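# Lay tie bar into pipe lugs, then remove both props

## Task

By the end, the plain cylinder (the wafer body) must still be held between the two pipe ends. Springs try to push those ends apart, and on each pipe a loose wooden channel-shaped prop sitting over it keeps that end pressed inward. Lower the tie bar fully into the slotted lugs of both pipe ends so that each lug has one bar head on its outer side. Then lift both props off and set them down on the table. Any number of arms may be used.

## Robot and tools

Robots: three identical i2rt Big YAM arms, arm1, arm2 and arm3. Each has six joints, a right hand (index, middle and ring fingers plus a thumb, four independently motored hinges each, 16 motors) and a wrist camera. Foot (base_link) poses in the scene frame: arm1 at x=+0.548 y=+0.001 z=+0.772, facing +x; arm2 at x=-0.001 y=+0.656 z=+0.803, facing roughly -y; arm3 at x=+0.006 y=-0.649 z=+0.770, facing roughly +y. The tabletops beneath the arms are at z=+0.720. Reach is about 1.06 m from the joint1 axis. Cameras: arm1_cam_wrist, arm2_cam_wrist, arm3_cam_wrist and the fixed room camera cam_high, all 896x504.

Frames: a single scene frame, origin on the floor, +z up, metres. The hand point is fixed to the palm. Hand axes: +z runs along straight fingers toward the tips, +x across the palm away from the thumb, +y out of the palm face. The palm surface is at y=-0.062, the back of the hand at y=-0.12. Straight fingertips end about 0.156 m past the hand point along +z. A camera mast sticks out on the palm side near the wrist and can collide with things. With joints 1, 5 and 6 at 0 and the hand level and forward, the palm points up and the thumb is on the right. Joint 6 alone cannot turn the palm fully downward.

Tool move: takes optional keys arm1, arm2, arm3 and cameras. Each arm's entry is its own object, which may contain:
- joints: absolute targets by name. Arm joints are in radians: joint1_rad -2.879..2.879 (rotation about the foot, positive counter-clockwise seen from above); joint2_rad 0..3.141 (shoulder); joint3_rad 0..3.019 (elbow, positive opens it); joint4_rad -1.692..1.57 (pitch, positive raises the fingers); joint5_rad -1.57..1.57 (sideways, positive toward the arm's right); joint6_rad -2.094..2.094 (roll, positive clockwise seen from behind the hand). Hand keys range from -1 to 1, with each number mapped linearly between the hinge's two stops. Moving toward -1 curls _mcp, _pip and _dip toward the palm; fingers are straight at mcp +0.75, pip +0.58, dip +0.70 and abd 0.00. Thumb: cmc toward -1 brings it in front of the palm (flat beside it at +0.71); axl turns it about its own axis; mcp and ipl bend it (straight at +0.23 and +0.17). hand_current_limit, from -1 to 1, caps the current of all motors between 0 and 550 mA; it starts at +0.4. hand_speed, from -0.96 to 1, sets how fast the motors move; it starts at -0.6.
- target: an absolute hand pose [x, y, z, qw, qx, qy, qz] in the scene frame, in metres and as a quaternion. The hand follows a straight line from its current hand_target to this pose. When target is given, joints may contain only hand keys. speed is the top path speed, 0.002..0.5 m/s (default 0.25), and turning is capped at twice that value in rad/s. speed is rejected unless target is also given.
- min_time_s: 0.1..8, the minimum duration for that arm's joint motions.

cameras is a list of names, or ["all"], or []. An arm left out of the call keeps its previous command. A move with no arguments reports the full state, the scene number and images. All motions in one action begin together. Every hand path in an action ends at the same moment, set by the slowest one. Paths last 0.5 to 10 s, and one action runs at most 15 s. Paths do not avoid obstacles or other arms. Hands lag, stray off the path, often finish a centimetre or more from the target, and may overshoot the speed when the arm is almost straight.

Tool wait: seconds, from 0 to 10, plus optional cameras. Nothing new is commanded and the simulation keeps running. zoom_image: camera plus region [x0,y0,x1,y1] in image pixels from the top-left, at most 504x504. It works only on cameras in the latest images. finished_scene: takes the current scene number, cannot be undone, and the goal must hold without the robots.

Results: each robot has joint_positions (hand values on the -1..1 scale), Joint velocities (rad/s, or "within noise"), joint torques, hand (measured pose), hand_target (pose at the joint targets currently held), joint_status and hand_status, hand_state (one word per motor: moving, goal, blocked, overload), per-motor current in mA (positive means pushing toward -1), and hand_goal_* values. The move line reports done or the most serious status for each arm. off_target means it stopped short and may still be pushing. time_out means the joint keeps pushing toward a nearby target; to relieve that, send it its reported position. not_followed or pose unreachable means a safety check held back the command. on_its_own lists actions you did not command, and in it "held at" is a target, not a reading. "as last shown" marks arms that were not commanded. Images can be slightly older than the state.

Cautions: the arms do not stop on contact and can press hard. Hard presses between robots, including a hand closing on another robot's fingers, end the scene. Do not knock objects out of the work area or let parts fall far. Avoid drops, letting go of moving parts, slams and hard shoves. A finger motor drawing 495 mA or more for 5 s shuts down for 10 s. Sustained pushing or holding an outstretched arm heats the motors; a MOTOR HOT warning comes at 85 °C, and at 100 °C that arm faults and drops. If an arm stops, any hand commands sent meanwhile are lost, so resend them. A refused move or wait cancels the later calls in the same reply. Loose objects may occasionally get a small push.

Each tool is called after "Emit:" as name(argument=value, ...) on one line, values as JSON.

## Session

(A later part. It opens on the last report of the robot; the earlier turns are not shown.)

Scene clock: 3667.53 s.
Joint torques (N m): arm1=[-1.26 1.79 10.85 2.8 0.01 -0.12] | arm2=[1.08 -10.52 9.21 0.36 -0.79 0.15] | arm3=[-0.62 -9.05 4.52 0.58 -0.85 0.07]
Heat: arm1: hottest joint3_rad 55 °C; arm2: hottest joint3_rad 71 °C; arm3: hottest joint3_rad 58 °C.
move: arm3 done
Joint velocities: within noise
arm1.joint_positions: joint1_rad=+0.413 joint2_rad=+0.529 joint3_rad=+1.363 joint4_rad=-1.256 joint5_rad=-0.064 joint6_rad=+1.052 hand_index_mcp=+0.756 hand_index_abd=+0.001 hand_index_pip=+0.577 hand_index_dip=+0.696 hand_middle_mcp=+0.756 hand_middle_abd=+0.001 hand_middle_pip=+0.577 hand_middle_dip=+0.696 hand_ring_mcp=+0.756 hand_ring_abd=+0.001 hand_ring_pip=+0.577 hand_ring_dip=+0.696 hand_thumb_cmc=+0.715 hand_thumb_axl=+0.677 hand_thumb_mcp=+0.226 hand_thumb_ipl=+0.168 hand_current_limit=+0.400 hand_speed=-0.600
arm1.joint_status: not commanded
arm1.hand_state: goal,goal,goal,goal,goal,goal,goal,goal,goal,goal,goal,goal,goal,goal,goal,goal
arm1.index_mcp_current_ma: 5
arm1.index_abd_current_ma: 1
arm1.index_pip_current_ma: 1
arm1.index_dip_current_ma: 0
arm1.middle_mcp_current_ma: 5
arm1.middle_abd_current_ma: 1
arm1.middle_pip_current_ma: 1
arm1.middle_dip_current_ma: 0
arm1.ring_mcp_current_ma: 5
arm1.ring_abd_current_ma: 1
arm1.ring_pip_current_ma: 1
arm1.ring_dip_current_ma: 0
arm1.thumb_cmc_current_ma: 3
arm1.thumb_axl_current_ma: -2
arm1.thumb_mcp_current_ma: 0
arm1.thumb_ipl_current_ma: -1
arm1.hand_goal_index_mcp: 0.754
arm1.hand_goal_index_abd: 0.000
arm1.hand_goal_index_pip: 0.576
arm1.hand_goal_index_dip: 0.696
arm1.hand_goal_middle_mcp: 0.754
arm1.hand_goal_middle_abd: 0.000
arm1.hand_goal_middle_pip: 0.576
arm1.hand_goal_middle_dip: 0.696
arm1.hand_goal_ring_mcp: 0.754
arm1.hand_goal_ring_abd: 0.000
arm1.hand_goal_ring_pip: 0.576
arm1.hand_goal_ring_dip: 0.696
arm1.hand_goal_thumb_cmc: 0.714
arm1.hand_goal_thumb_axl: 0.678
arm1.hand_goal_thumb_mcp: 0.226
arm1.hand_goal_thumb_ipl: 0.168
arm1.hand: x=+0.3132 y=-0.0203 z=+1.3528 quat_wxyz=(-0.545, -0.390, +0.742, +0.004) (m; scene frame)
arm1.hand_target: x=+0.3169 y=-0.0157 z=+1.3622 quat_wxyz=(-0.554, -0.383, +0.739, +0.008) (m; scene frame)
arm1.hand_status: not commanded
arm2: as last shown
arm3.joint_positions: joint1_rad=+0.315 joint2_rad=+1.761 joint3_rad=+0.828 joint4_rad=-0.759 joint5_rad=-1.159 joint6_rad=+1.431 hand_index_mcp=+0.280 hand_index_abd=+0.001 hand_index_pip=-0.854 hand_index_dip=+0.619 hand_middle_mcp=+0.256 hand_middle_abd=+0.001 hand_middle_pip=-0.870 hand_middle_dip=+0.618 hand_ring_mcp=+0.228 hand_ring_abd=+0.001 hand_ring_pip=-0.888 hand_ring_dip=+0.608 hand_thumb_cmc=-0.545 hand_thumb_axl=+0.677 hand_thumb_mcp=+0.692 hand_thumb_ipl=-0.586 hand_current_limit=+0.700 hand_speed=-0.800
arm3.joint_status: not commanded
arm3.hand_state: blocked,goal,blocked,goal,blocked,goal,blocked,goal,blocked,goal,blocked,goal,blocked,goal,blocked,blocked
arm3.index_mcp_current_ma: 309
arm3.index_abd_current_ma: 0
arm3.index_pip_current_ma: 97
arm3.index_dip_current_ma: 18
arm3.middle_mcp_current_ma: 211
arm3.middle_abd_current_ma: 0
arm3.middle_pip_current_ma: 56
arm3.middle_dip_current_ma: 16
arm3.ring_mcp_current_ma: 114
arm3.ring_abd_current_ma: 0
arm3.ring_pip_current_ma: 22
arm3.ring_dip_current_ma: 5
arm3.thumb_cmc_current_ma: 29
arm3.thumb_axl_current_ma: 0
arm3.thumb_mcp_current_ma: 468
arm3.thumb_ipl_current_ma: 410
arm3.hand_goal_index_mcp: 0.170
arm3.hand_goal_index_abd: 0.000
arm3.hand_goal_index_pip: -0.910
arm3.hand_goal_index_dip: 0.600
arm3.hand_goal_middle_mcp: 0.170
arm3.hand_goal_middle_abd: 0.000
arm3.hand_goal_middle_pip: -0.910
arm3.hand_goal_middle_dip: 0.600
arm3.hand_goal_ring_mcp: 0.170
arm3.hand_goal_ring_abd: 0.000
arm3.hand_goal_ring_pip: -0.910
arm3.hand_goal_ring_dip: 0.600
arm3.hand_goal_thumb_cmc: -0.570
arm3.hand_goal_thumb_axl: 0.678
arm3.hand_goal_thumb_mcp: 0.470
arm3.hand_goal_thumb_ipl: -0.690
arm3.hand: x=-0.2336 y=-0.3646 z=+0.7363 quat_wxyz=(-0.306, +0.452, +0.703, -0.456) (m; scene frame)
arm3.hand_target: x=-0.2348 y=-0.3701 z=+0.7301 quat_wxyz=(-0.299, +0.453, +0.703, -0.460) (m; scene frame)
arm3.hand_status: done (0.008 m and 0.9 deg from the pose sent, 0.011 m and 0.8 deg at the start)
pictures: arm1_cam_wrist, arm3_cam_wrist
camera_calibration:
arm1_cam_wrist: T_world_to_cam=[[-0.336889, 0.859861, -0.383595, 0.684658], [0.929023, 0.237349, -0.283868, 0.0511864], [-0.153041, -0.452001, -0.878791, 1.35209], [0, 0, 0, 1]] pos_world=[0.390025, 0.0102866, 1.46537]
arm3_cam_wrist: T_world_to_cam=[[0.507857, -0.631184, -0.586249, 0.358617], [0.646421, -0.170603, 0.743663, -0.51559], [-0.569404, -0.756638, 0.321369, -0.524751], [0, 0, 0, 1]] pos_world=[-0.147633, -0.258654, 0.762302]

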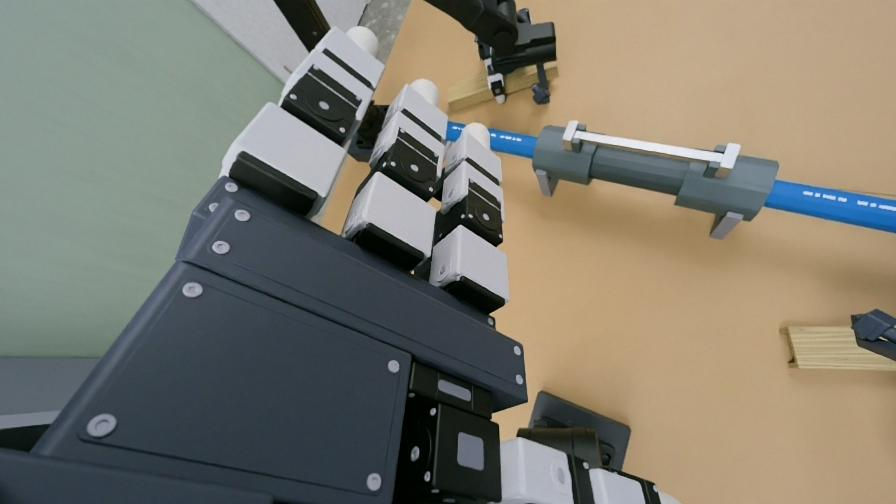

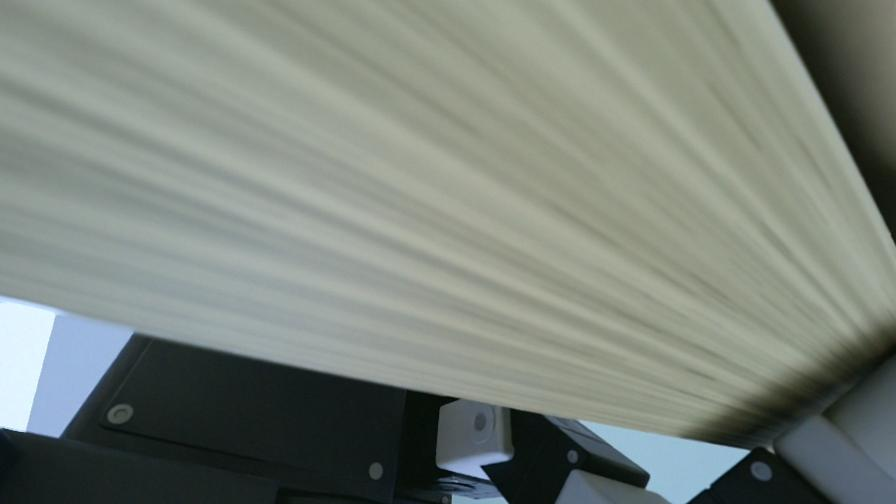

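Emit:
move(arm3={"joints":{"hand_speed":-0.93,"hand_index_mcp":0.42,"hand_middle_mcp":0.42,"hand_ring_mcp":0.42,"hand_index_pip":-0.85,"hand_middle_pip":-0.85,"hand_ring_pip":-0.85,"hand_thumb_mcp":0.76,"hand_thumb_ipl":-0.6}}, cameras=["arm3_cam_wrist","arm1_cam_wrist"])

Emit:
zoom_image(camera="arm1_cam_wrist", region=[430, 40, 570, 120])

Scene clock: 3675.80 s.
Joint torques (N m): arm1=[-0.67 1.55 10.88 3.04 0 -0.09] | arm2=[1.08 -10.58 9.2 0.39 -0.79 0.16] | arm3=[-0.62 -9.23 4.52 0.46 -0.87 0.06]
Heat: arm1: hottest joint3_rad 55 °C; arm2: hottest joint3_rad 71 °C; arm3: hottest joint3_rad 58 °C.
move: arm3 off_target
Joint velocities: within noise
arm1, arm2: as last shown
arm3.joint_positions: joint1_rad=+0.315 joint2_rad=+1.761 joint3_rad=+0.828 joint4_rad=-0.758 joint5_rad=-1.159 joint6_rad=+1.431 hand_index_mcp=+0.400 hand_index_abd=+0.001 hand_index_pip=-0.851 hand_index_dip=+0.600 hand_middle_mcp=+0.395 hand_middle_abd=+0.001 hand_middle_pip=-0.853 hand_middle_dip=+0.599 hand_ring_mcp=+0.392 hand_ring_abd=+0.001 hand_ring_pip=-0.854 hand_ring_dip=+0.598 hand_thumb_cmc=-0.568 hand_thumb_axl=+0.677 hand_thumb_mcp=+0.752 hand_thumb_ipl=-0.598 hand_current_limit=+0.700 hand_speed=-0.930
arm3.joint_status: hand_index_mcp off_target (ended at +0.400, target +0.420); hand_middle_mcp off_target (ended at +0.395, target +0.420); hand_ring_mcp off_target (ended at +0.392, target +0.420); the others done
arm3.hand_state: blocked,goal,goal,goal,blocked,goal,goal,goal,blocked,goal,goal,goal,goal,goal,goal,goal
arm3.index_mcp_current_ma: -21
arm3.index_abd_current_ma: 0
arm3.index_pip_current_ma: 0
arm3.index_dip_current_ma: 0
arm3.middle_mcp_current_ma: -29
arm3.middle_abd_current_ma: 0
arm3.middle_pip_current_ma: -1
arm3.middle_dip_current_ma: 0
arm3.ring_mcp_current_ma: -36
arm3.ring_abd_current_ma: 0
arm3.ring_pip_current_ma: -2
arm3.ring_dip_current_ma: 0
arm3.thumb_cmc_current_ma: 1
arm3.thumb_axl_current_ma: 0
arm3.thumb_mcp_current_ma: -7
arm3.thumb_ipl_current_ma: 1
arm3.hand_goal_index_mcp: 0.420
arm3.hand_goal_index_abd: 0.000
arm3.hand_goal_index_pip: -0.850
arm3.hand_goal_index_dip: 0.600
arm3.hand_goal_middle_mcp: 0.420
arm3.hand_goal_middle_abd: 0.000
arm3.hand_goal_middle_pip: -0.850
arm3.hand_goal_middle_dip: 0.600
arm3.hand_goal_ring_mcp: 0.420
arm3.hand_goal_ring_abd: 0.000
arm3.hand_goal_ring_pip: -0.850
arm3.hand_goal_ring_dip: 0.600
arm3.hand_goal_thumb_cmc: -0.570
arm3.hand_goal_thumb_axl: 0.678
arm3.hand_goal_thumb_mcp: 0.760
arm3.hand_goal_thumb_ipl: -0.600
arm3.hand: x=-0.2337 y=-0.3643 z=+0.7362 quat_wxyz=(-0.307, +0.451, +0.703, -0.456) (m; scene frame)
arm3.hand_target: x=-0.2348 y=-0.3700 z=+0.7302 quat_wxyz=(-0.299, +0.452, +0.703, -0.460) (m; scene frame)
arm3.hand_status: not commanded
pictures: arm1_cam_wrist, arm3_cam_wrist
camera_calibration:
arm1_cam_wrist: T_world_to_cam=[[-0.336889, 0.859861, -0.383595, 0.684658], [0.929023, 0.237349, -0.283868, 0.0511864], [-0.153041, -0.452001, -0.878791, 1.35209], [0, 0, 0, 1]] pos_world=[0.390025, 0.0102866, 1.46537]
arm3_cam_wrist: T_world_to_cam=[[0.507598, -0.630583, -0.58712, 0.359516], [0.646741, -0.171377, 0.743206, -0.51522], [-0.569272, -0.756965, 0.320833, -0.52428], [0, 0, 0, 1]] pos_world=[-0.147733, -0.258454, 0.762201]

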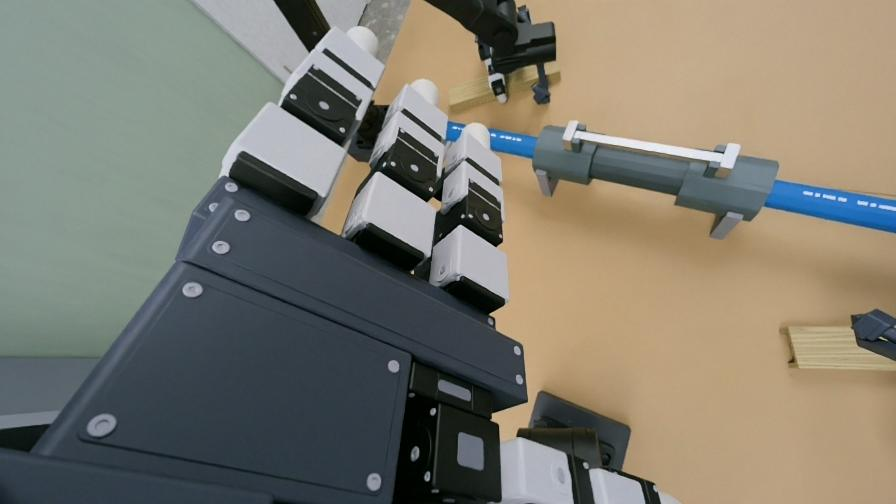

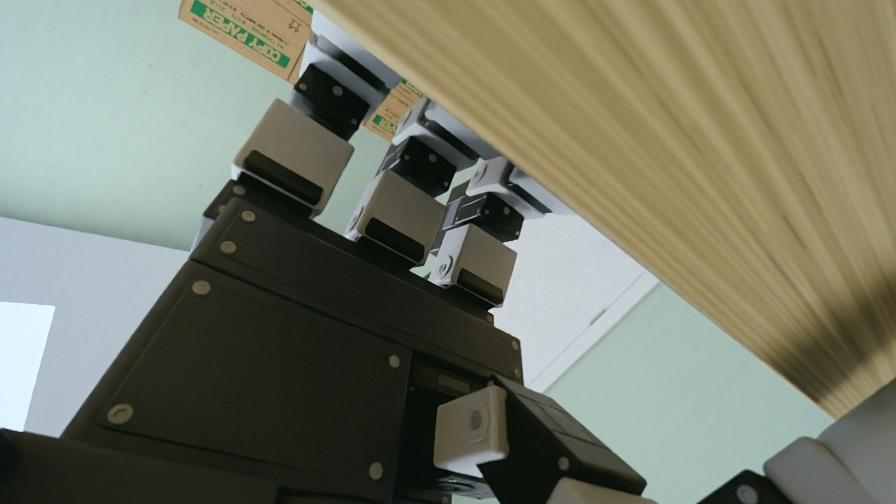

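Scaled by 3.600 from the camera's 896x504 image, which has a finer 1280x720 frame.

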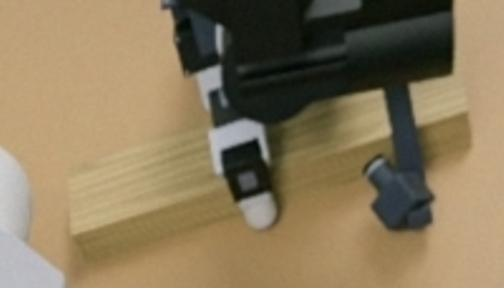

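Emit:
move(arm3={"joints":{"hand_speed":-0.8,"hand_index_mcp":0.75,"hand_middle_mcp":0.75,"hand_ring_mcp":0.75,"hand_thumb_mcp":1.0}})

Emit:
move(arm3={"target":[-0.236,-0.367,0.80,-0.305,0.452,0.703,-0.457],"speed":0.06})

Emit:
move(arm3={"target":[-0.236,-0.367,0.93,-0.305,0.452,0.703,-0.457],"speed":0.12})

Emit:
move(arm3={"joints":{"joint1_rad":0.9},"min_time_s":3}, arm2={"joints":{"joint1_rad":0.9,"joint2_rad":1.35},"min_time_s":3}, cameras=["all"])

Emit:
zoom_image(camera="cam_high", region=[240, 200, 700, 430])

Scene clock: 3687.93 s.
Joint torques (N m): arm1=[-1.67 2.37 10.74 2.81 0.04 -0.06] | arm2=[1.03 -10.58 9.24 0.38 -0.78 0.15] | arm3=[-0.62 -8.7 4.62 0.46 -0.83 0.06]
Heat: arm1: hottest joint3_rad 55 °C; arm2: hottest joint3_rad 71 °C; arm3: hottest joint3_rad 57 °C.
move: arm3 off_target
Joint velocities: within noise
arm1: as last shown
arm2.joint_positions: joint1_rad=+0.582 joint2_rad=+1.525 joint3_rad=+0.778 joint4_rad=-0.350 joint5_rad=-1.171 joint6_rad=+2.069 hand_index_mcp=+0.735 hand_index_abd=-0.002 hand_index_pip=-0.809 hand_index_dip=+0.663 hand_middle_mcp=+0.732 hand_middle_abd=-0.003 hand_middle_pip=-0.819 hand_middle_dip=+0.653 hand_ring_mcp=-0.334 hand_ring_abd=-0.003 hand_ring_pip=+0.952 hand_ring_dip=+0.983 hand_thumb_cmc=-0.569 hand_thumb_axl=+0.677 hand_thumb_mcp=+0.799 hand_thumb_ipl=-0.578 hand_current_limit=+0.700 hand_speed=-0.600
arm2.joint_status: not commanded
arm2.hand_state: goal,goal,goal,goal,goal,goal,goal,goal,overload,goal,goal,goal,goal,goal,goal,goal
arm2.index_mcp_current_ma: -18
arm2.index_abd_current_ma: -1
arm2.index_pip_current_ma: 3
arm2.index_dip_current_ma: 2
arm2.middle_mcp_current_ma: -22
arm2.middle_abd_current_ma: -1
arm2.middle_pip_current_ma: 3
arm2.middle_dip_current_ma: 2
arm2.ring_mcp_current_ma: 0
arm2.ring_abd_current_ma: -1
arm2.ring_pip_current_ma: 1
arm2.ring_dip_current_ma: 1
arm2.thumb_cmc_current_ma: 0
arm2.thumb_axl_current_ma: 0
arm2.thumb_mcp_current_ma: 0
arm2.thumb_ipl_current_ma: 1
arm2.hand_goal_index_mcp: 0.750
arm2.hand_goal_index_abd: 0.000
arm2.hand_goal_index_pip: -0.814
arm2.hand_goal_index_dip: 0.660
arm2.hand_goal_middle_mcp: 0.750
arm2.hand_goal_middle_abd: 0.000
arm2.hand_goal_middle_pip: -0.824
arm2.hand_goal_middle_dip: 0.650
arm2.hand_goal_ring_mcp: 0.754
arm2.hand_goal_ring_abd: 0.000
arm2.hand_goal_ring_pip: 0.950
arm2.hand_goal_ring_dip: 0.980
arm2.hand_goal_thumb_cmc: -0.570
arm2.hand_goal_thumb_axl: 0.678
arm2.hand_goal_thumb_mcp: 0.800
arm2.hand_goal_thumb_ipl: -0.580
arm2.hand: x=+0.3380 y=+0.4201 z=+0.8515 quat_wxyz=(-0.485, +0.693, -0.434, +0.310) (m; scene frame)
arm2.hand_target: x=+0.3511 y=+0.4104 z=+0.8702 quat_wxyz=(-0.480, +0.698, -0.423, +0.321) (m; scene frame)
arm2.hand_status: not commanded
arm3.joint_positions: joint1_rad=+0.315 joint2_rad=+1.755 joint3_rad=+0.828 joint4_rad=-0.758 joint5_rad=-1.161 joint6_rad=+1.431 hand_index_mcp=+0.692 hand_index_abd=+0.001 hand_index_pip=-0.886 hand_index_dip=+0.581 hand_middle_mcp=+0.681 hand_middle_abd=+0.001 hand_middle_pip=-0.884 hand_middle_dip=+0.582 hand_ring_mcp=+0.682 hand_ring_abd=+0.001 hand_ring_pip=-0.884 hand_ring_dip=+0.581 hand_thumb_cmc=-0.568 hand_thumb_axl=+0.677 hand_thumb_mcp=+0.991 hand_thumb_ipl=-0.598 hand_current_limit=+0.700 hand_speed=-0.800
arm3.joint_status: hand_index_mcp off_target (ended at +0.692, target +0.750); hand_middle_mcp off_target (ended at +0.681, target +0.750); hand_ring_mcp off_target (ended at +0.682, target +0.750); the others done
arm3.hand_state: blocked,goal,blocked,goal,blocked,goal,blocked,goal,blocked,goal,blocked,goal,goal,goal,goal,goal
arm3.index_mcp_current_ma: -113
arm3.index_abd_current_ma: 0
arm3.index_pip_current_ma: -47
arm3.index_dip_current_ma: -17
arm3.middle_mcp_current_ma: -149
arm3.middle_abd_current_ma: 0
arm3.middle_pip_current_ma: -44
arm3.middle_dip_current_ma: -17
arm3.ring_mcp_current_ma: -145
arm3.ring_abd_current_ma: 0
arm3.ring_pip_current_ma: -45
arm3.ring_dip_current_ma: -18
arm3.thumb_cmc_current_ma: 1
arm3.thumb_axl_current_ma: 0
arm3.thumb_mcp_current_ma: -9
arm3.thumb_ipl_current_ma: 1
arm3.hand_goal_index_mcp: 0.750
arm3.hand_goal_index_abd: 0.000
arm3.hand_goal_index_pip: -0.850
arm3.hand_goal_index_dip: 0.600
arm3.hand_goal_middle_mcp: 0.750
arm3.hand_goal_middle_abd: 0.000
arm3.hand_goal_middle_pip: -0.850
arm3.hand_goal_middle_dip: 0.600
arm3.hand_goal_ring_mcp: 0.750
arm3.hand_goal_ring_abd: 0.000
arm3.hand_goal_ring_pip: -0.850
arm3.hand_goal_ring_dip: 0.600
arm3.hand_goal_thumb_cmc: -0.570
arm3.hand_goal_thumb_axl: 0.678
arm3.hand_goal_thumb_mcp: 1.000
arm3.hand_goal_thumb_ipl: -0.600
arm3.hand: x=-0.2344 y=-0.3634 z=+0.7386 quat_wxyz=(-0.309, +0.450, +0.703, -0.455) (m; scene frame)
arm3.hand_target: x=-0.2349 y=-0.3701 z=+0.7302 quat_wxyz=(-0.299, +0.452, +0.703, -0.460) (m; scene frame)
arm3.hand_status: not commanded
pictures: none

Scene clock: 3689.77 s.
Joint torques (N m): arm1=[-0.62 2.26 10.62 2.99 0.06 -0.05] | arm2=[1.03 -10.58 9.2 0.36 -0.79 0.15] | arm3=[-0.73 -9.99 9.39 -0.42 -0.9 0.1]
Heat: arm1: hottest joint3_rad 55 °C; arm2: hottest joint3_rad 71 °C; arm3: hottest joint3_rad 57 °C.
move: arm3 off_target
Joint velocities: within noise
arm1, arm2: as last shown
arm3.joint_positions: joint1_rad=+0.315 joint2_rad=+1.622 joint3_rad=+0.828 joint4_rad=-0.920 joint5_rad=-1.160 joint6_rad=+1.443 hand_index_mcp=+0.736 hand_index_abd=+0.001 hand_index_pip=-0.852 hand_index_dip=+0.598 hand_middle_mcp=+0.735 hand_middle_abd=+0.001 hand_middle_pip=-0.851 hand_middle_dip=+0.598 hand_ring_mcp=+0.735 hand_ring_abd=+0.001 hand_ring_pip=-0.851 hand_ring_dip=+0.598 hand_thumb_cmc=-0.568 hand_thumb_axl=+0.677 hand_thumb_mcp=+0.991 hand_thumb_ipl=-0.598 hand_current_limit=+0.700 hand_speed=-0.800
arm3.joint_status: not commanded
arm3.hand_state: goal,goal,goal,goal,goal,goal,goal,goal,goal,goal,goal,goal,goal,goal,goal,goal
arm3.index_mcp_current_ma: -12
arm3.index_abd_current_ma: 0
arm3.index_pip_current_ma: 0
arm3.index_dip_current_ma: -1
arm3.middle_mcp_current_ma: -13
arm3.middle_abd_current_ma: 0
arm3.middle_pip_current_ma: 0
arm3.middle_dip_current_ma: -1
arm3.ring_mcp_current_ma: -14
arm3.ring_abd_current_ma: 0
arm3.ring_pip_current_ma: 0
arm3.ring_dip_current_ma: -1
arm3.thumb_cmc_current_ma: 1
arm3.thumb_axl_current_ma: 0
arm3.thumb_mcp_current_ma: -9
arm3.thumb_ipl_current_ma: 1
arm3.hand_goal_index_mcp: 0.750
arm3.hand_goal_index_abd: 0.000
arm3.hand_goal_index_pip: -0.850
arm3.hand_goal_index_dip: 0.600
arm3.hand_goal_middle_mcp: 0.750
arm3.hand_goal_middle_abd: 0.000
arm3.hand_goal_middle_pip: -0.850
arm3.hand_goal_middle_dip: 0.600
arm3.hand_goal_ring_mcp: 0.750
arm3.hand_goal_ring_abd: 0.000
arm3.hand_goal_ring_pip: -0.850
arm3.hand_goal_ring_dip: 0.600
arm3.hand_goal_thumb_cmc: -0.570
arm3.hand_goal_thumb_axl: 0.678
arm3.hand_goal_thumb_mcp: 1.000
arm3.hand_goal_thumb_ipl: -0.600
arm3.on_its_own: hand_index_mcp moved +0.045 to your old target +0.750; hand_middle_mcp moved +0.054 to your old target +0.750; hand_ring_mcp moved +0.053 to your old target +0.750
arm3.hand: x=-0.2278 y=-0.3806 z=+0.7876 quat_wxyz=(-0.297, +0.460, +0.696, -0.464) (m; scene frame)
arm3.hand_target: x=-0.2358 y=-0.3674 z=+0.8001 quat_wxyz=(-0.305, +0.452, +0.703, -0.457) (m; scene frame)
arm3.hand_status: off_target (0.020 m and 1.8 deg from the pose sent, 0.062 m and 0.6 deg at the start)
pictures: none

Scene clock: 3691.63 s.
Joint torques (N m): arm1=[-0.97 1.96 10.74 2.8 0.02 -0.07] | arm2=[1.03 -10.58 9.22 0.38 -0.79 0.16] | arm3=[-0.67 -8.59 12.22 -0.4 -0.91 -0.03]
Heat: arm1: hottest joint3_rad 55 °C; arm2: hottest joint3_rad 71 °C; arm3: hottest joint3_rad 58 °C.
move: arm3 off_target
Joint velocities: within noise
arm1, arm2: as last shown
arm3.joint_positions: joint1_rad=+0.315 joint2_rad=+1.420 joint3_rad=+0.999 joint4_rad=-1.292 joint5_rad=-1.160 joint6_rad=+1.457 hand_index_mcp=+0.737 hand_index_abd=+0.001 hand_index_pip=-0.852 hand_index_dip=+0.598 hand_middle_mcp=+0.735 hand_middle_abd=+0.001 hand_middle_pip=-0.851 hand_middle_dip=+0.598 hand_ring_mcp=+0.735 hand_ring_abd=+0.001 hand_ring_pip=-0.851 hand_ring_dip=+0.598 hand_thumb_cmc=-0.568 hand_thumb_axl=+0.677 hand_thumb_mcp=+0.991 hand_thumb_ipl=-0.598 hand_current_limit=+0.700 hand_speed=-0.800
arm3.joint_status: not commanded
arm3.hand_state: goal,goal,goal,goal,goal,goal,goal,goal,goal,goal,goal,goal,goal,goal,goal,goal
arm3.index_mcp_current_ma: -11
arm3.index_abd_current_ma: 0
arm3.index_pip_current_ma: 0
arm3.index_dip_current_ma: -1
arm3.middle_mcp_current_ma: -13
arm3.middle_abd_current_ma: 0
arm3.middle_pip_current_ma: 0
arm3.middle_dip_current_ma: -1
arm3.ring_mcp_current_ma: -13
arm3.ring_abd_current_ma: 0
arm3.ring_pip_current_ma: 0
arm3.ring_dip_current_ma: -1
arm3.thumb_cmc_current_ma: 1
arm3.thumb_axl_current_ma: 0
arm3.thumb_mcp_current_ma: -8
arm3.thumb_ipl_current_ma: 1
arm3.hand_goal_index_mcp: 0.750
arm3.hand_goal_index_abd: 0.000
arm3.hand_goal_index_pip: -0.850
arm3.hand_goal_index_dip: 0.600
arm3.hand_goal_middle_mcp: 0.750
arm3.hand_goal_middle_abd: 0.000
arm3.hand_goal_middle_pip: -0.850
arm3.hand_goal_middle_dip: 0.600
arm3.hand_goal_ring_mcp: 0.750
arm3.hand_goal_ring_abd: 0.000
arm3.hand_goal_ring_pip: -0.850
arm3.hand_goal_ring_dip: 0.600
arm3.hand_goal_thumb_cmc: -0.570
arm3.hand_goal_thumb_axl: 0.678
arm3.hand_goal_thumb_mcp: 1.000
arm3.hand_goal_thumb_ipl: -0.600
arm3.hand: x=-0.2283 y=-0.3793 z=+0.9143 quat_wxyz=(-0.294, +0.465, +0.693, -0.466) (m; scene frame)
arm3.hand_target: x=-0.2357 y=-0.3677 z=+0.9300 quat_wxyz=(-0.305, +0.452, +0.703, -0.457) (m; scene frame)
arm3.hand_status: off_target (0.021 m and 2.5 deg from the pose sent, 0.143 m and 1.8 deg at the start)
pictures: none

Scene clock: 3695.07 s.
Joint torques (N m): arm1=[-1.96 1.67 10.76 2.63 0.02 -0.1] | arm2=[0.97 -9.64 10.13 0.58 -0.72 0.11] | arm3=[-0.97 -8.64 12.21 -0.35 -0.9 -0.02]
Heat: arm1: hottest joint3_rad 55 °C; arm2: hottest joint3_rad 71 °C; arm3: hottest joint3_rad 58 °C.
move: arm2 done; arm3 done
Joint velocities: within noise
arm1: as last shown
arm2.joint_positions: joint1_rad=+0.888 joint2_rad=+1.367 joint3_rad=+0.778 joint4_rad=-0.350 joint5_rad=-1.170 joint6_rad=+2.069 hand_index_mcp=+0.735 hand_index_abd=-0.002 hand_index_pip=-0.809 hand_index_dip=+0.663 hand_middle_mcp=+0.732 hand_middle_abd=-0.003 hand_middle_pip=-0.819 hand_middle_dip=+0.653 hand_ring_mcp=-0.334 hand_ring_abd=-0.002 hand_ring_pip=+0.952 hand_ring_dip=+0.983 hand_thumb_cmc=-0.569 hand_thumb_axl=+0.677 hand_thumb_mcp=+0.799 hand_thumb_ipl=-0.578 hand_current_limit=+0.700 hand_speed=-0.600
arm2.joint_status: all done
arm2.hand_state: goal,goal,goal,goal,goal,goal,goal,goal,overload,goal,goal,goal,goal,goal,goal,goal
arm2.index_mcp_current_ma: -18
arm2.index_abd_current_ma: -1
arm2.index_pip_current_ma: 3
arm2.index_dip_current_ma: 2
arm2.middle_mcp_current_ma: -22
arm2.middle_abd_current_ma: -1
arm2.middle_pip_current_ma: 3
arm2.middle_dip_current_ma: 2
arm2.ring_mcp_current_ma: 0
arm2.ring_abd_current_ma: -1
arm2.ring_pip_current_ma: 1
arm2.ring_dip_current_ma: 1
arm2.thumb_cmc_current_ma: 0
arm2.thumb_axl_current_ma: 0
arm2.thumb_mcp_current_ma: 0
arm2.thumb_ipl_current_ma: 1
arm2.hand_goal_index_mcp: 0.750
arm2.hand_goal_index_abd: 0.000
arm2.hand_goal_index_pip: -0.814
arm2.hand_goal_index_dip: 0.660
arm2.hand_goal_middle_mcp: 0.750
arm2.hand_goal_middle_abd: 0.000
arm2.hand_goal_middle_pip: -0.824
arm2.hand_goal_middle_dip: 0.650
arm2.hand_goal_ring_mcp: 0.754
arm2.hand_goal_ring_abd: 0.000
arm2.hand_goal_ring_pip: 0.950
arm2.hand_goal_ring_dip: 0.980
arm2.hand_goal_thumb_cmc: -0.570
arm2.hand_goal_thumb_axl: 0.678
arm2.hand_goal_thumb_mcp: 0.800
arm2.hand_goal_thumb_ipl: -0.580
arm2.hand: x=+0.3995 y=+0.5277 z=+0.9113 quat_wxyz=(-0.509, +0.759, -0.278, +0.296) (m; scene frame)
arm2.hand_target: x=+0.4123 y=+0.5241 z=+0.9338 quat_wxyz=(-0.506, +0.760, -0.265, +0.309) (m; scene frame)
arm2.hand_status: not commanded
arm3.joint_positions: joint1_rad=+0.893 joint2_rad=+1.420 joint3_rad=+0.999 joint4_rad=-1.292 joint5_rad=-1.160 joint6_rad=+1.457 hand_index_mcp=+0.737 hand_index_abd=+0.001 hand_index_pip=-0.852 hand_index_dip=+0.598 hand_middle_mcp=+0.735 hand_middle_abd=+0.001 hand_middle_pip=-0.851 hand_middle_dip=+0.598 hand_ring_mcp=+0.735 hand_ring_abd=+0.001 hand_ring_pip=-0.851 hand_ring_dip=+0.598 hand_thumb_cmc=-0.568 hand_thumb_axl=+0.677 hand_thumb_mcp=+0.991 hand_thumb_ipl=-0.598 hand_current_limit=+0.700 hand_speed=-0.800
arm3.joint_status: all done
arm3.hand_state: goal,goal,goal,goal,goal,goal,goal,goal,goal,goal,goal,goal,goal,goal,goal,goal
arm3.index_mcp_current_ma: -11
arm3.index_abd_current_ma: 0
arm3.index_pip_current_ma: 0
arm3.index_dip_current_ma: -1
arm3.middle_mcp_current_ma: -13
arm3.middle_abd_current_ma: 0
arm3.middle_pip_current_ma: 0
arm3.middle_dip_current_ma: -1
arm3.ring_mcp_current_ma: -13
arm3.ring_abd_current_ma: 0
arm3.ring_pip_current_ma: 0
arm3.ring_dip_current_ma: -1
arm3.thumb_cmc_current_ma: 1
arm3.thumb_axl_current_ma: 0
arm3.thumb_mcp_current_ma: -8
arm3.thumb_ipl_current_ma: 1
arm3.hand_goal_index_mcp: 0.750
arm3.hand_goal_index_abd: 0.000
arm3.hand_goal_index_pip: -0.850
arm3.hand_goal_index_dip: 0.600
arm3.hand_goal_middle_mcp: 0.750
arm3.hand_goal_middle_abd: 0.000
arm3.hand_goal_middle_pip: -0.850
arm3.hand_goal_middle_dip: 0.600
arm3.hand_goal_ring_mcp: 0.750
arm3.hand_goal_ring_abd: 0.000
arm3.hand_goal_ring_pip: -0.850
arm3.hand_goal_ring_dip: 0.600
arm3.hand_goal_thumb_cmc: -0.570
arm3.hand_goal_thumb_axl: 0.678
arm3.hand_goal_thumb_mcp: 1.000
arm3.hand_goal_thumb_ipl: -0.600
arm3.hand: x=-0.3379 y=-0.5513 z=+0.9133 quat_wxyz=(-0.148, +0.249, +0.799, -0.528) (m; scene frame)
arm3.hand_target: x=-0.3504 y=-0.5452 z=+0.9290 quat_wxyz=(-0.162, +0.235, +0.804, -0.522) (m; scene frame)
arm3.hand_status: not commanded
pictures: arm1_cam_wrist, arm2_cam_wrist, arm3_cam_wrist, cam_high
camera_calibration:
arm1_cam_wrist: T_world_to_cam=[[-0.336889, 0.859861, -0.383595, 0.684658], [0.929023, 0.237349, -0.283868, 0.0511864], [-0.153041, -0.452001, -0.878791, 1.35209], [0, 0, 0, 1]] pos_world=[0.390025, 0.0102866, 1.46537]
arm2_cam_wrist: T_world_to_cam=[[-0.577552, 0.349969, -0.737533, 0.753904], [-0.787519, -0.000856545, 0.616289, -0.302131], [0.215051, 0.936761, 0.276102, -0.708396], [0, 0, 0, 1]] pos_world=[0.349826, 0.399496, 0.937819]
arm3_cam_wrist: T_world_to_cam=[[0.789826, -0.271549, -0.549942, 0.657852], [0.607209, 0.219826, 0.763527, -0.427823], [-0.0864433, -0.936983, 0.338511, -0.734209], [0, 0, 0, 1]] pos_world=[-0.323278, -0.415256, 0.936973]

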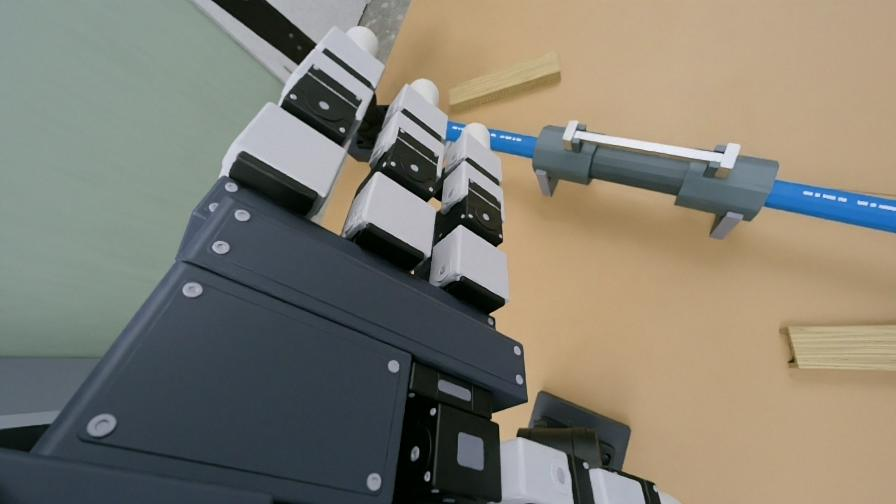

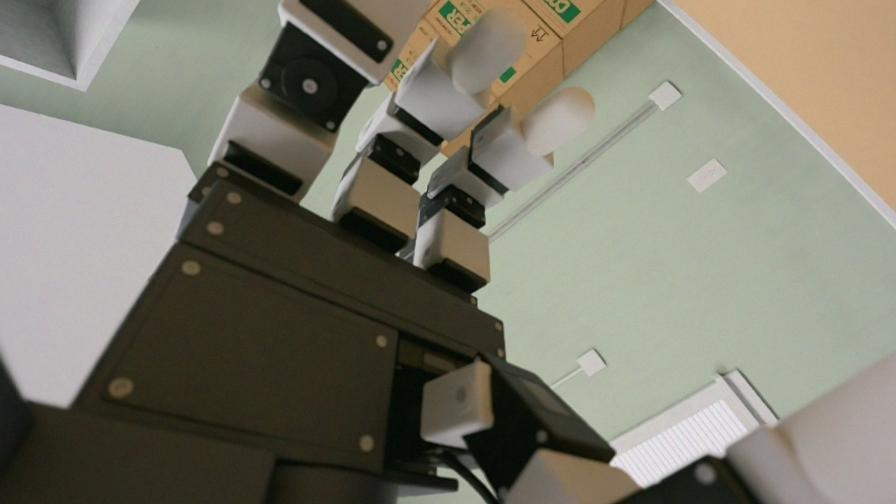

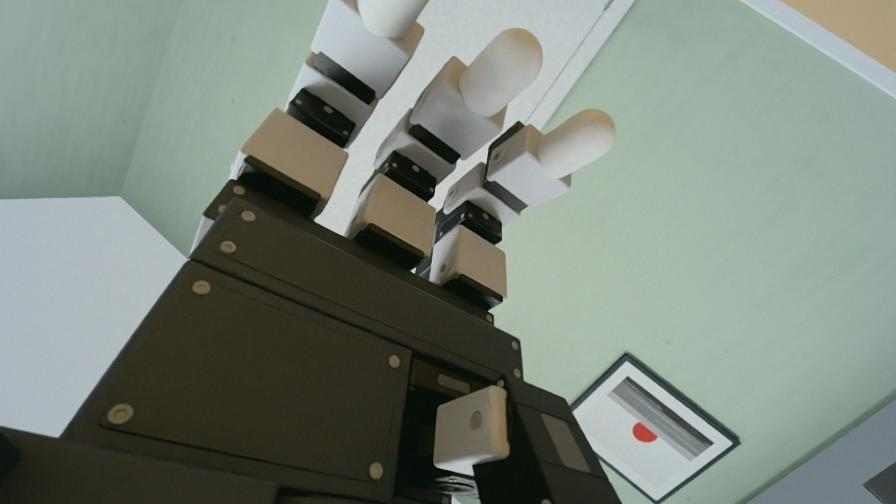

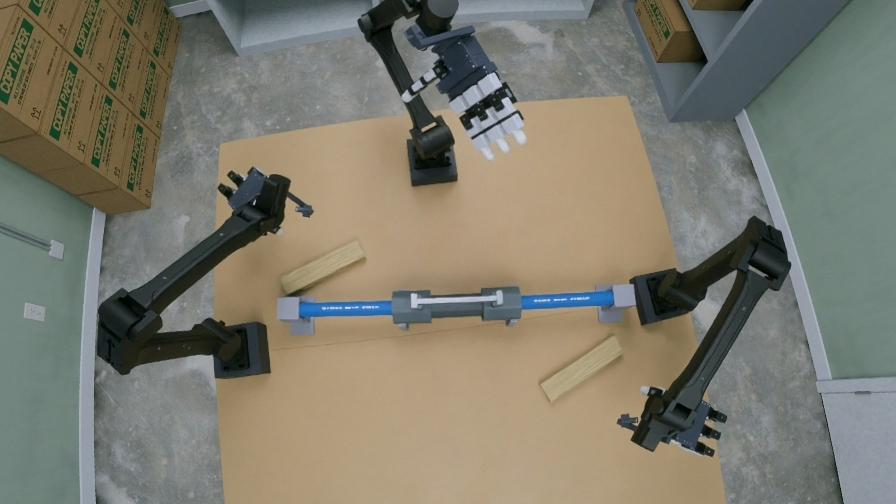

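Scaled by 1.096 from the camera's 896x504 image, which has a finer 1280x720 frame.

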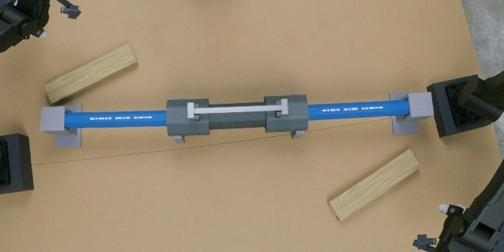

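Check bar seating and the wafer.

Emit:
zoom_image(camera="arm1_cam_wrist", region=[540, 110, 640, 210])

Emit:
zoom_image(camera="arm1_cam_wrist", region=[680, 130, 780, 230])

Emit:
zoom_image(camera="cam_high", region=[385, 270, 535, 340])

Emit:
zoom_image(camera="cam_high", region=[270, 230, 380, 340])

Scaled by 5.040 from the camera's 896x504 image, which has a finer 1280x720 frame.

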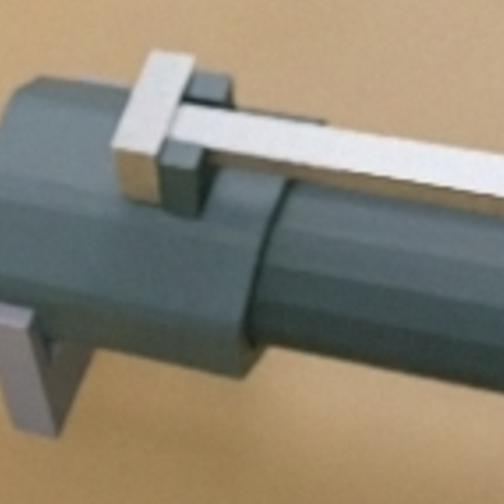

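Scaled by 5.040 from the camera's 896x504 image, which has a finer 1280x720 frame.

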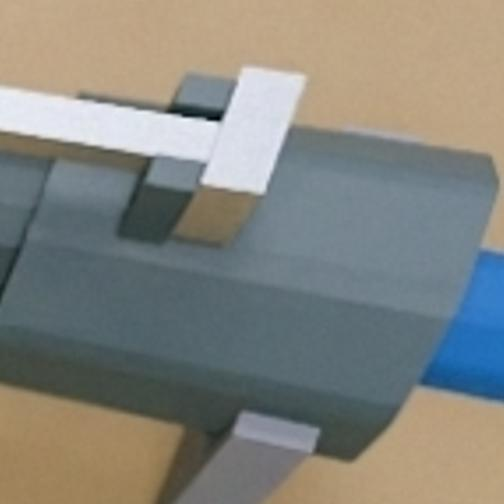

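Scaled by 3.360 from the camera's 896x504 image, which has a finer 1280x720 frame.

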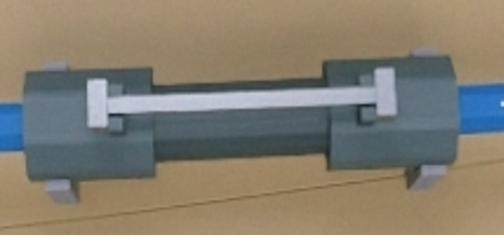

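Scaled by 4.582 from the camera's 896x504 image, which has a finer 1280x720 frame.

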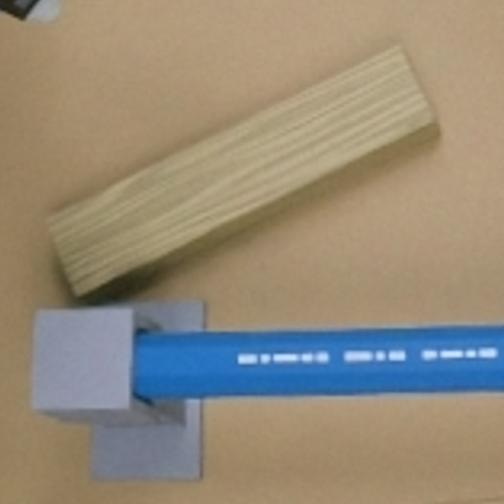

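Emit:
move(arm1={"joints":{"joint1_rad":-0.2},"min_time_s":3}, cameras=["arm1_cam_wrist"])

Emit:
zoom_image(camera="arm1_cam_wrist", region=[620, 60, 896, 300])

Scene clock: 3714.83 s.
Joint torques (N m): arm1=[-2.02 2.96 10.74 3.11 0 -0.08] | arm2=[0.97 -9.7 10.14 0.58 -0.71 0.12] | arm3=[-0.91 -8.64 12.19 -0.35 -0.91 -0.02]
Heat: arm1: hottest joint3_rad 55 °C; arm2: hottest joint3_rad 73 °C; arm3: hottest joint3_rad 59 °C.
move: arm1 done
Joint velocities: within noise
arm1.joint_positions: joint1_rad=-0.188 joint2_rad=+0.529 joint3_rad=+1.363 joint4_rad=-1.256 joint5_rad=-0.064 joint6_rad=+1.052 hand_index_mcp=+0.756 hand_index_abd=+0.001 hand_index_pip=+0.577 hand_index_dip=+0.696 hand_middle_mcp=+0.756 hand_middle_abd=+0.001 hand_middle_pip=+0.577 hand_middle_dip=+0.696 hand_ring_mcp=+0.756 hand_ring_abd=+0.001 hand_ring_pip=+0.577 hand_ring_dip=+0.696 hand_thumb_cmc=+0.715 hand_thumb_axl=+0.677 hand_thumb_mcp=+0.226 hand_thumb_ipl=+0.168 hand_current_limit=+0.400 hand_speed=-0.600
arm1.joint_status: all done
arm1.hand_state: goal,goal,goal,goal,goal,goal,goal,goal,goal,goal,goal,goal,goal,goal,goal,goal
arm1.index_mcp_current_ma: 5
arm1.index_abd_current_ma: 1
arm1.index_pip_current_ma: 1
arm1.index_dip_current_ma: 0
arm1.middle_mcp_current_ma: 5
arm1.middle_abd_current_ma: 1
arm1.middle_pip_current_ma: 1
arm1.middle_dip_current_ma: 0
arm1.ring_mcp_current_ma: 5
arm1.ring_abd_current_ma: 1
arm1.ring_pip_current_ma: 1
arm1.ring_dip_current_ma: 0
arm1.thumb_cmc_current_ma: 3
arm1.thumb_axl_current_ma: -2
arm1.thumb_mcp_current_ma: 0
arm1.thumb_ipl_current_ma: -1
arm1.hand_goal_index_mcp: 0.754
arm1.hand_goal_index_abd: 0.000
arm1.hand_goal_index_pip: 0.576
arm1.hand_goal_index_dip: 0.696
arm1.hand_goal_middle_mcp: 0.754
arm1.hand_goal_middle_abd: 0.000
arm1.hand_goal_middle_pip: 0.576
arm1.hand_goal_middle_dip: 0.696
arm1.hand_goal_ring_mcp: 0.754
arm1.hand_goal_ring_abd: 0.000
arm1.hand_goal_ring_pip: 0.576
arm1.hand_goal_ring_dip: 0.696
arm1.hand_goal_thumb_cmc: 0.714
arm1.hand_goal_thumb_axl: 0.678
arm1.hand_goal_thumb_mcp: 0.226
arm1.hand_goal_thumb_ipl: 0.168
arm1.hand: x=+0.3426 y=+0.1170 z=+1.3527 quat_wxyz=(-0.520, -0.153, +0.825, +0.164) (m; scene frame)
arm1.hand_target: x=+0.3482 y=+0.1187 z=+1.3621 quat_wxyz=(-0.527, -0.147, +0.820, +0.170) (m; scene frame)
arm1.hand_status: not commanded
arm2, arm3: as last shown
pictures: arm1_cam_wrist
camera_calibration:
arm1_cam_wrist: T_world_to_cam=[[0.207336, 0.899164, -0.385378, 0.387907], [0.90068, -0.329211, -0.283541, 0.0668285], [-0.381821, -0.288313, -0.878116, 1.47683], [0, 0, 0, 1]] pos_world=[0.423264, 0.0989975, 1.46526]

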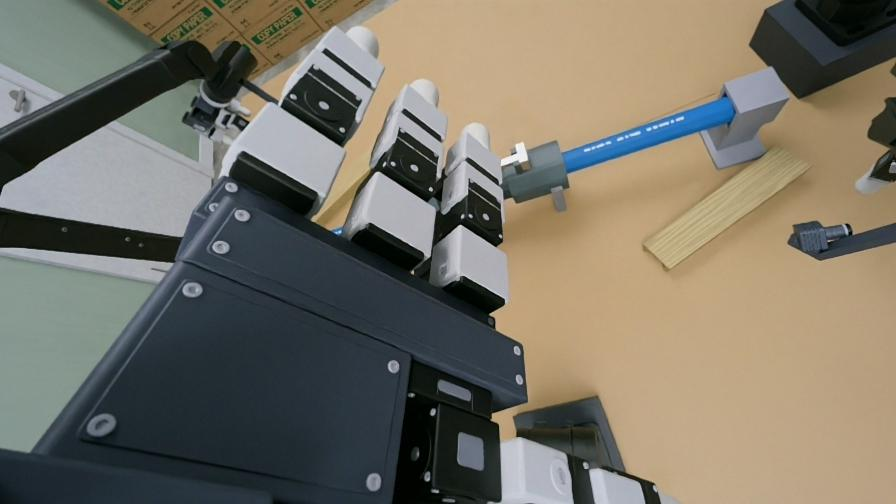

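Scaled by 1.826 from the camera's 896x504 image, which has a finer 1280x720 frame.

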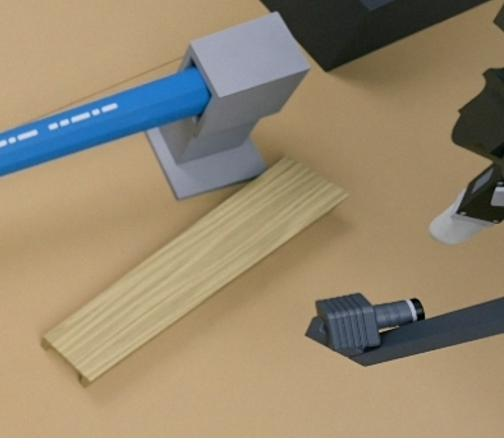

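Emit:
finished_scene(scene=2)

The scene is finished: the task was done.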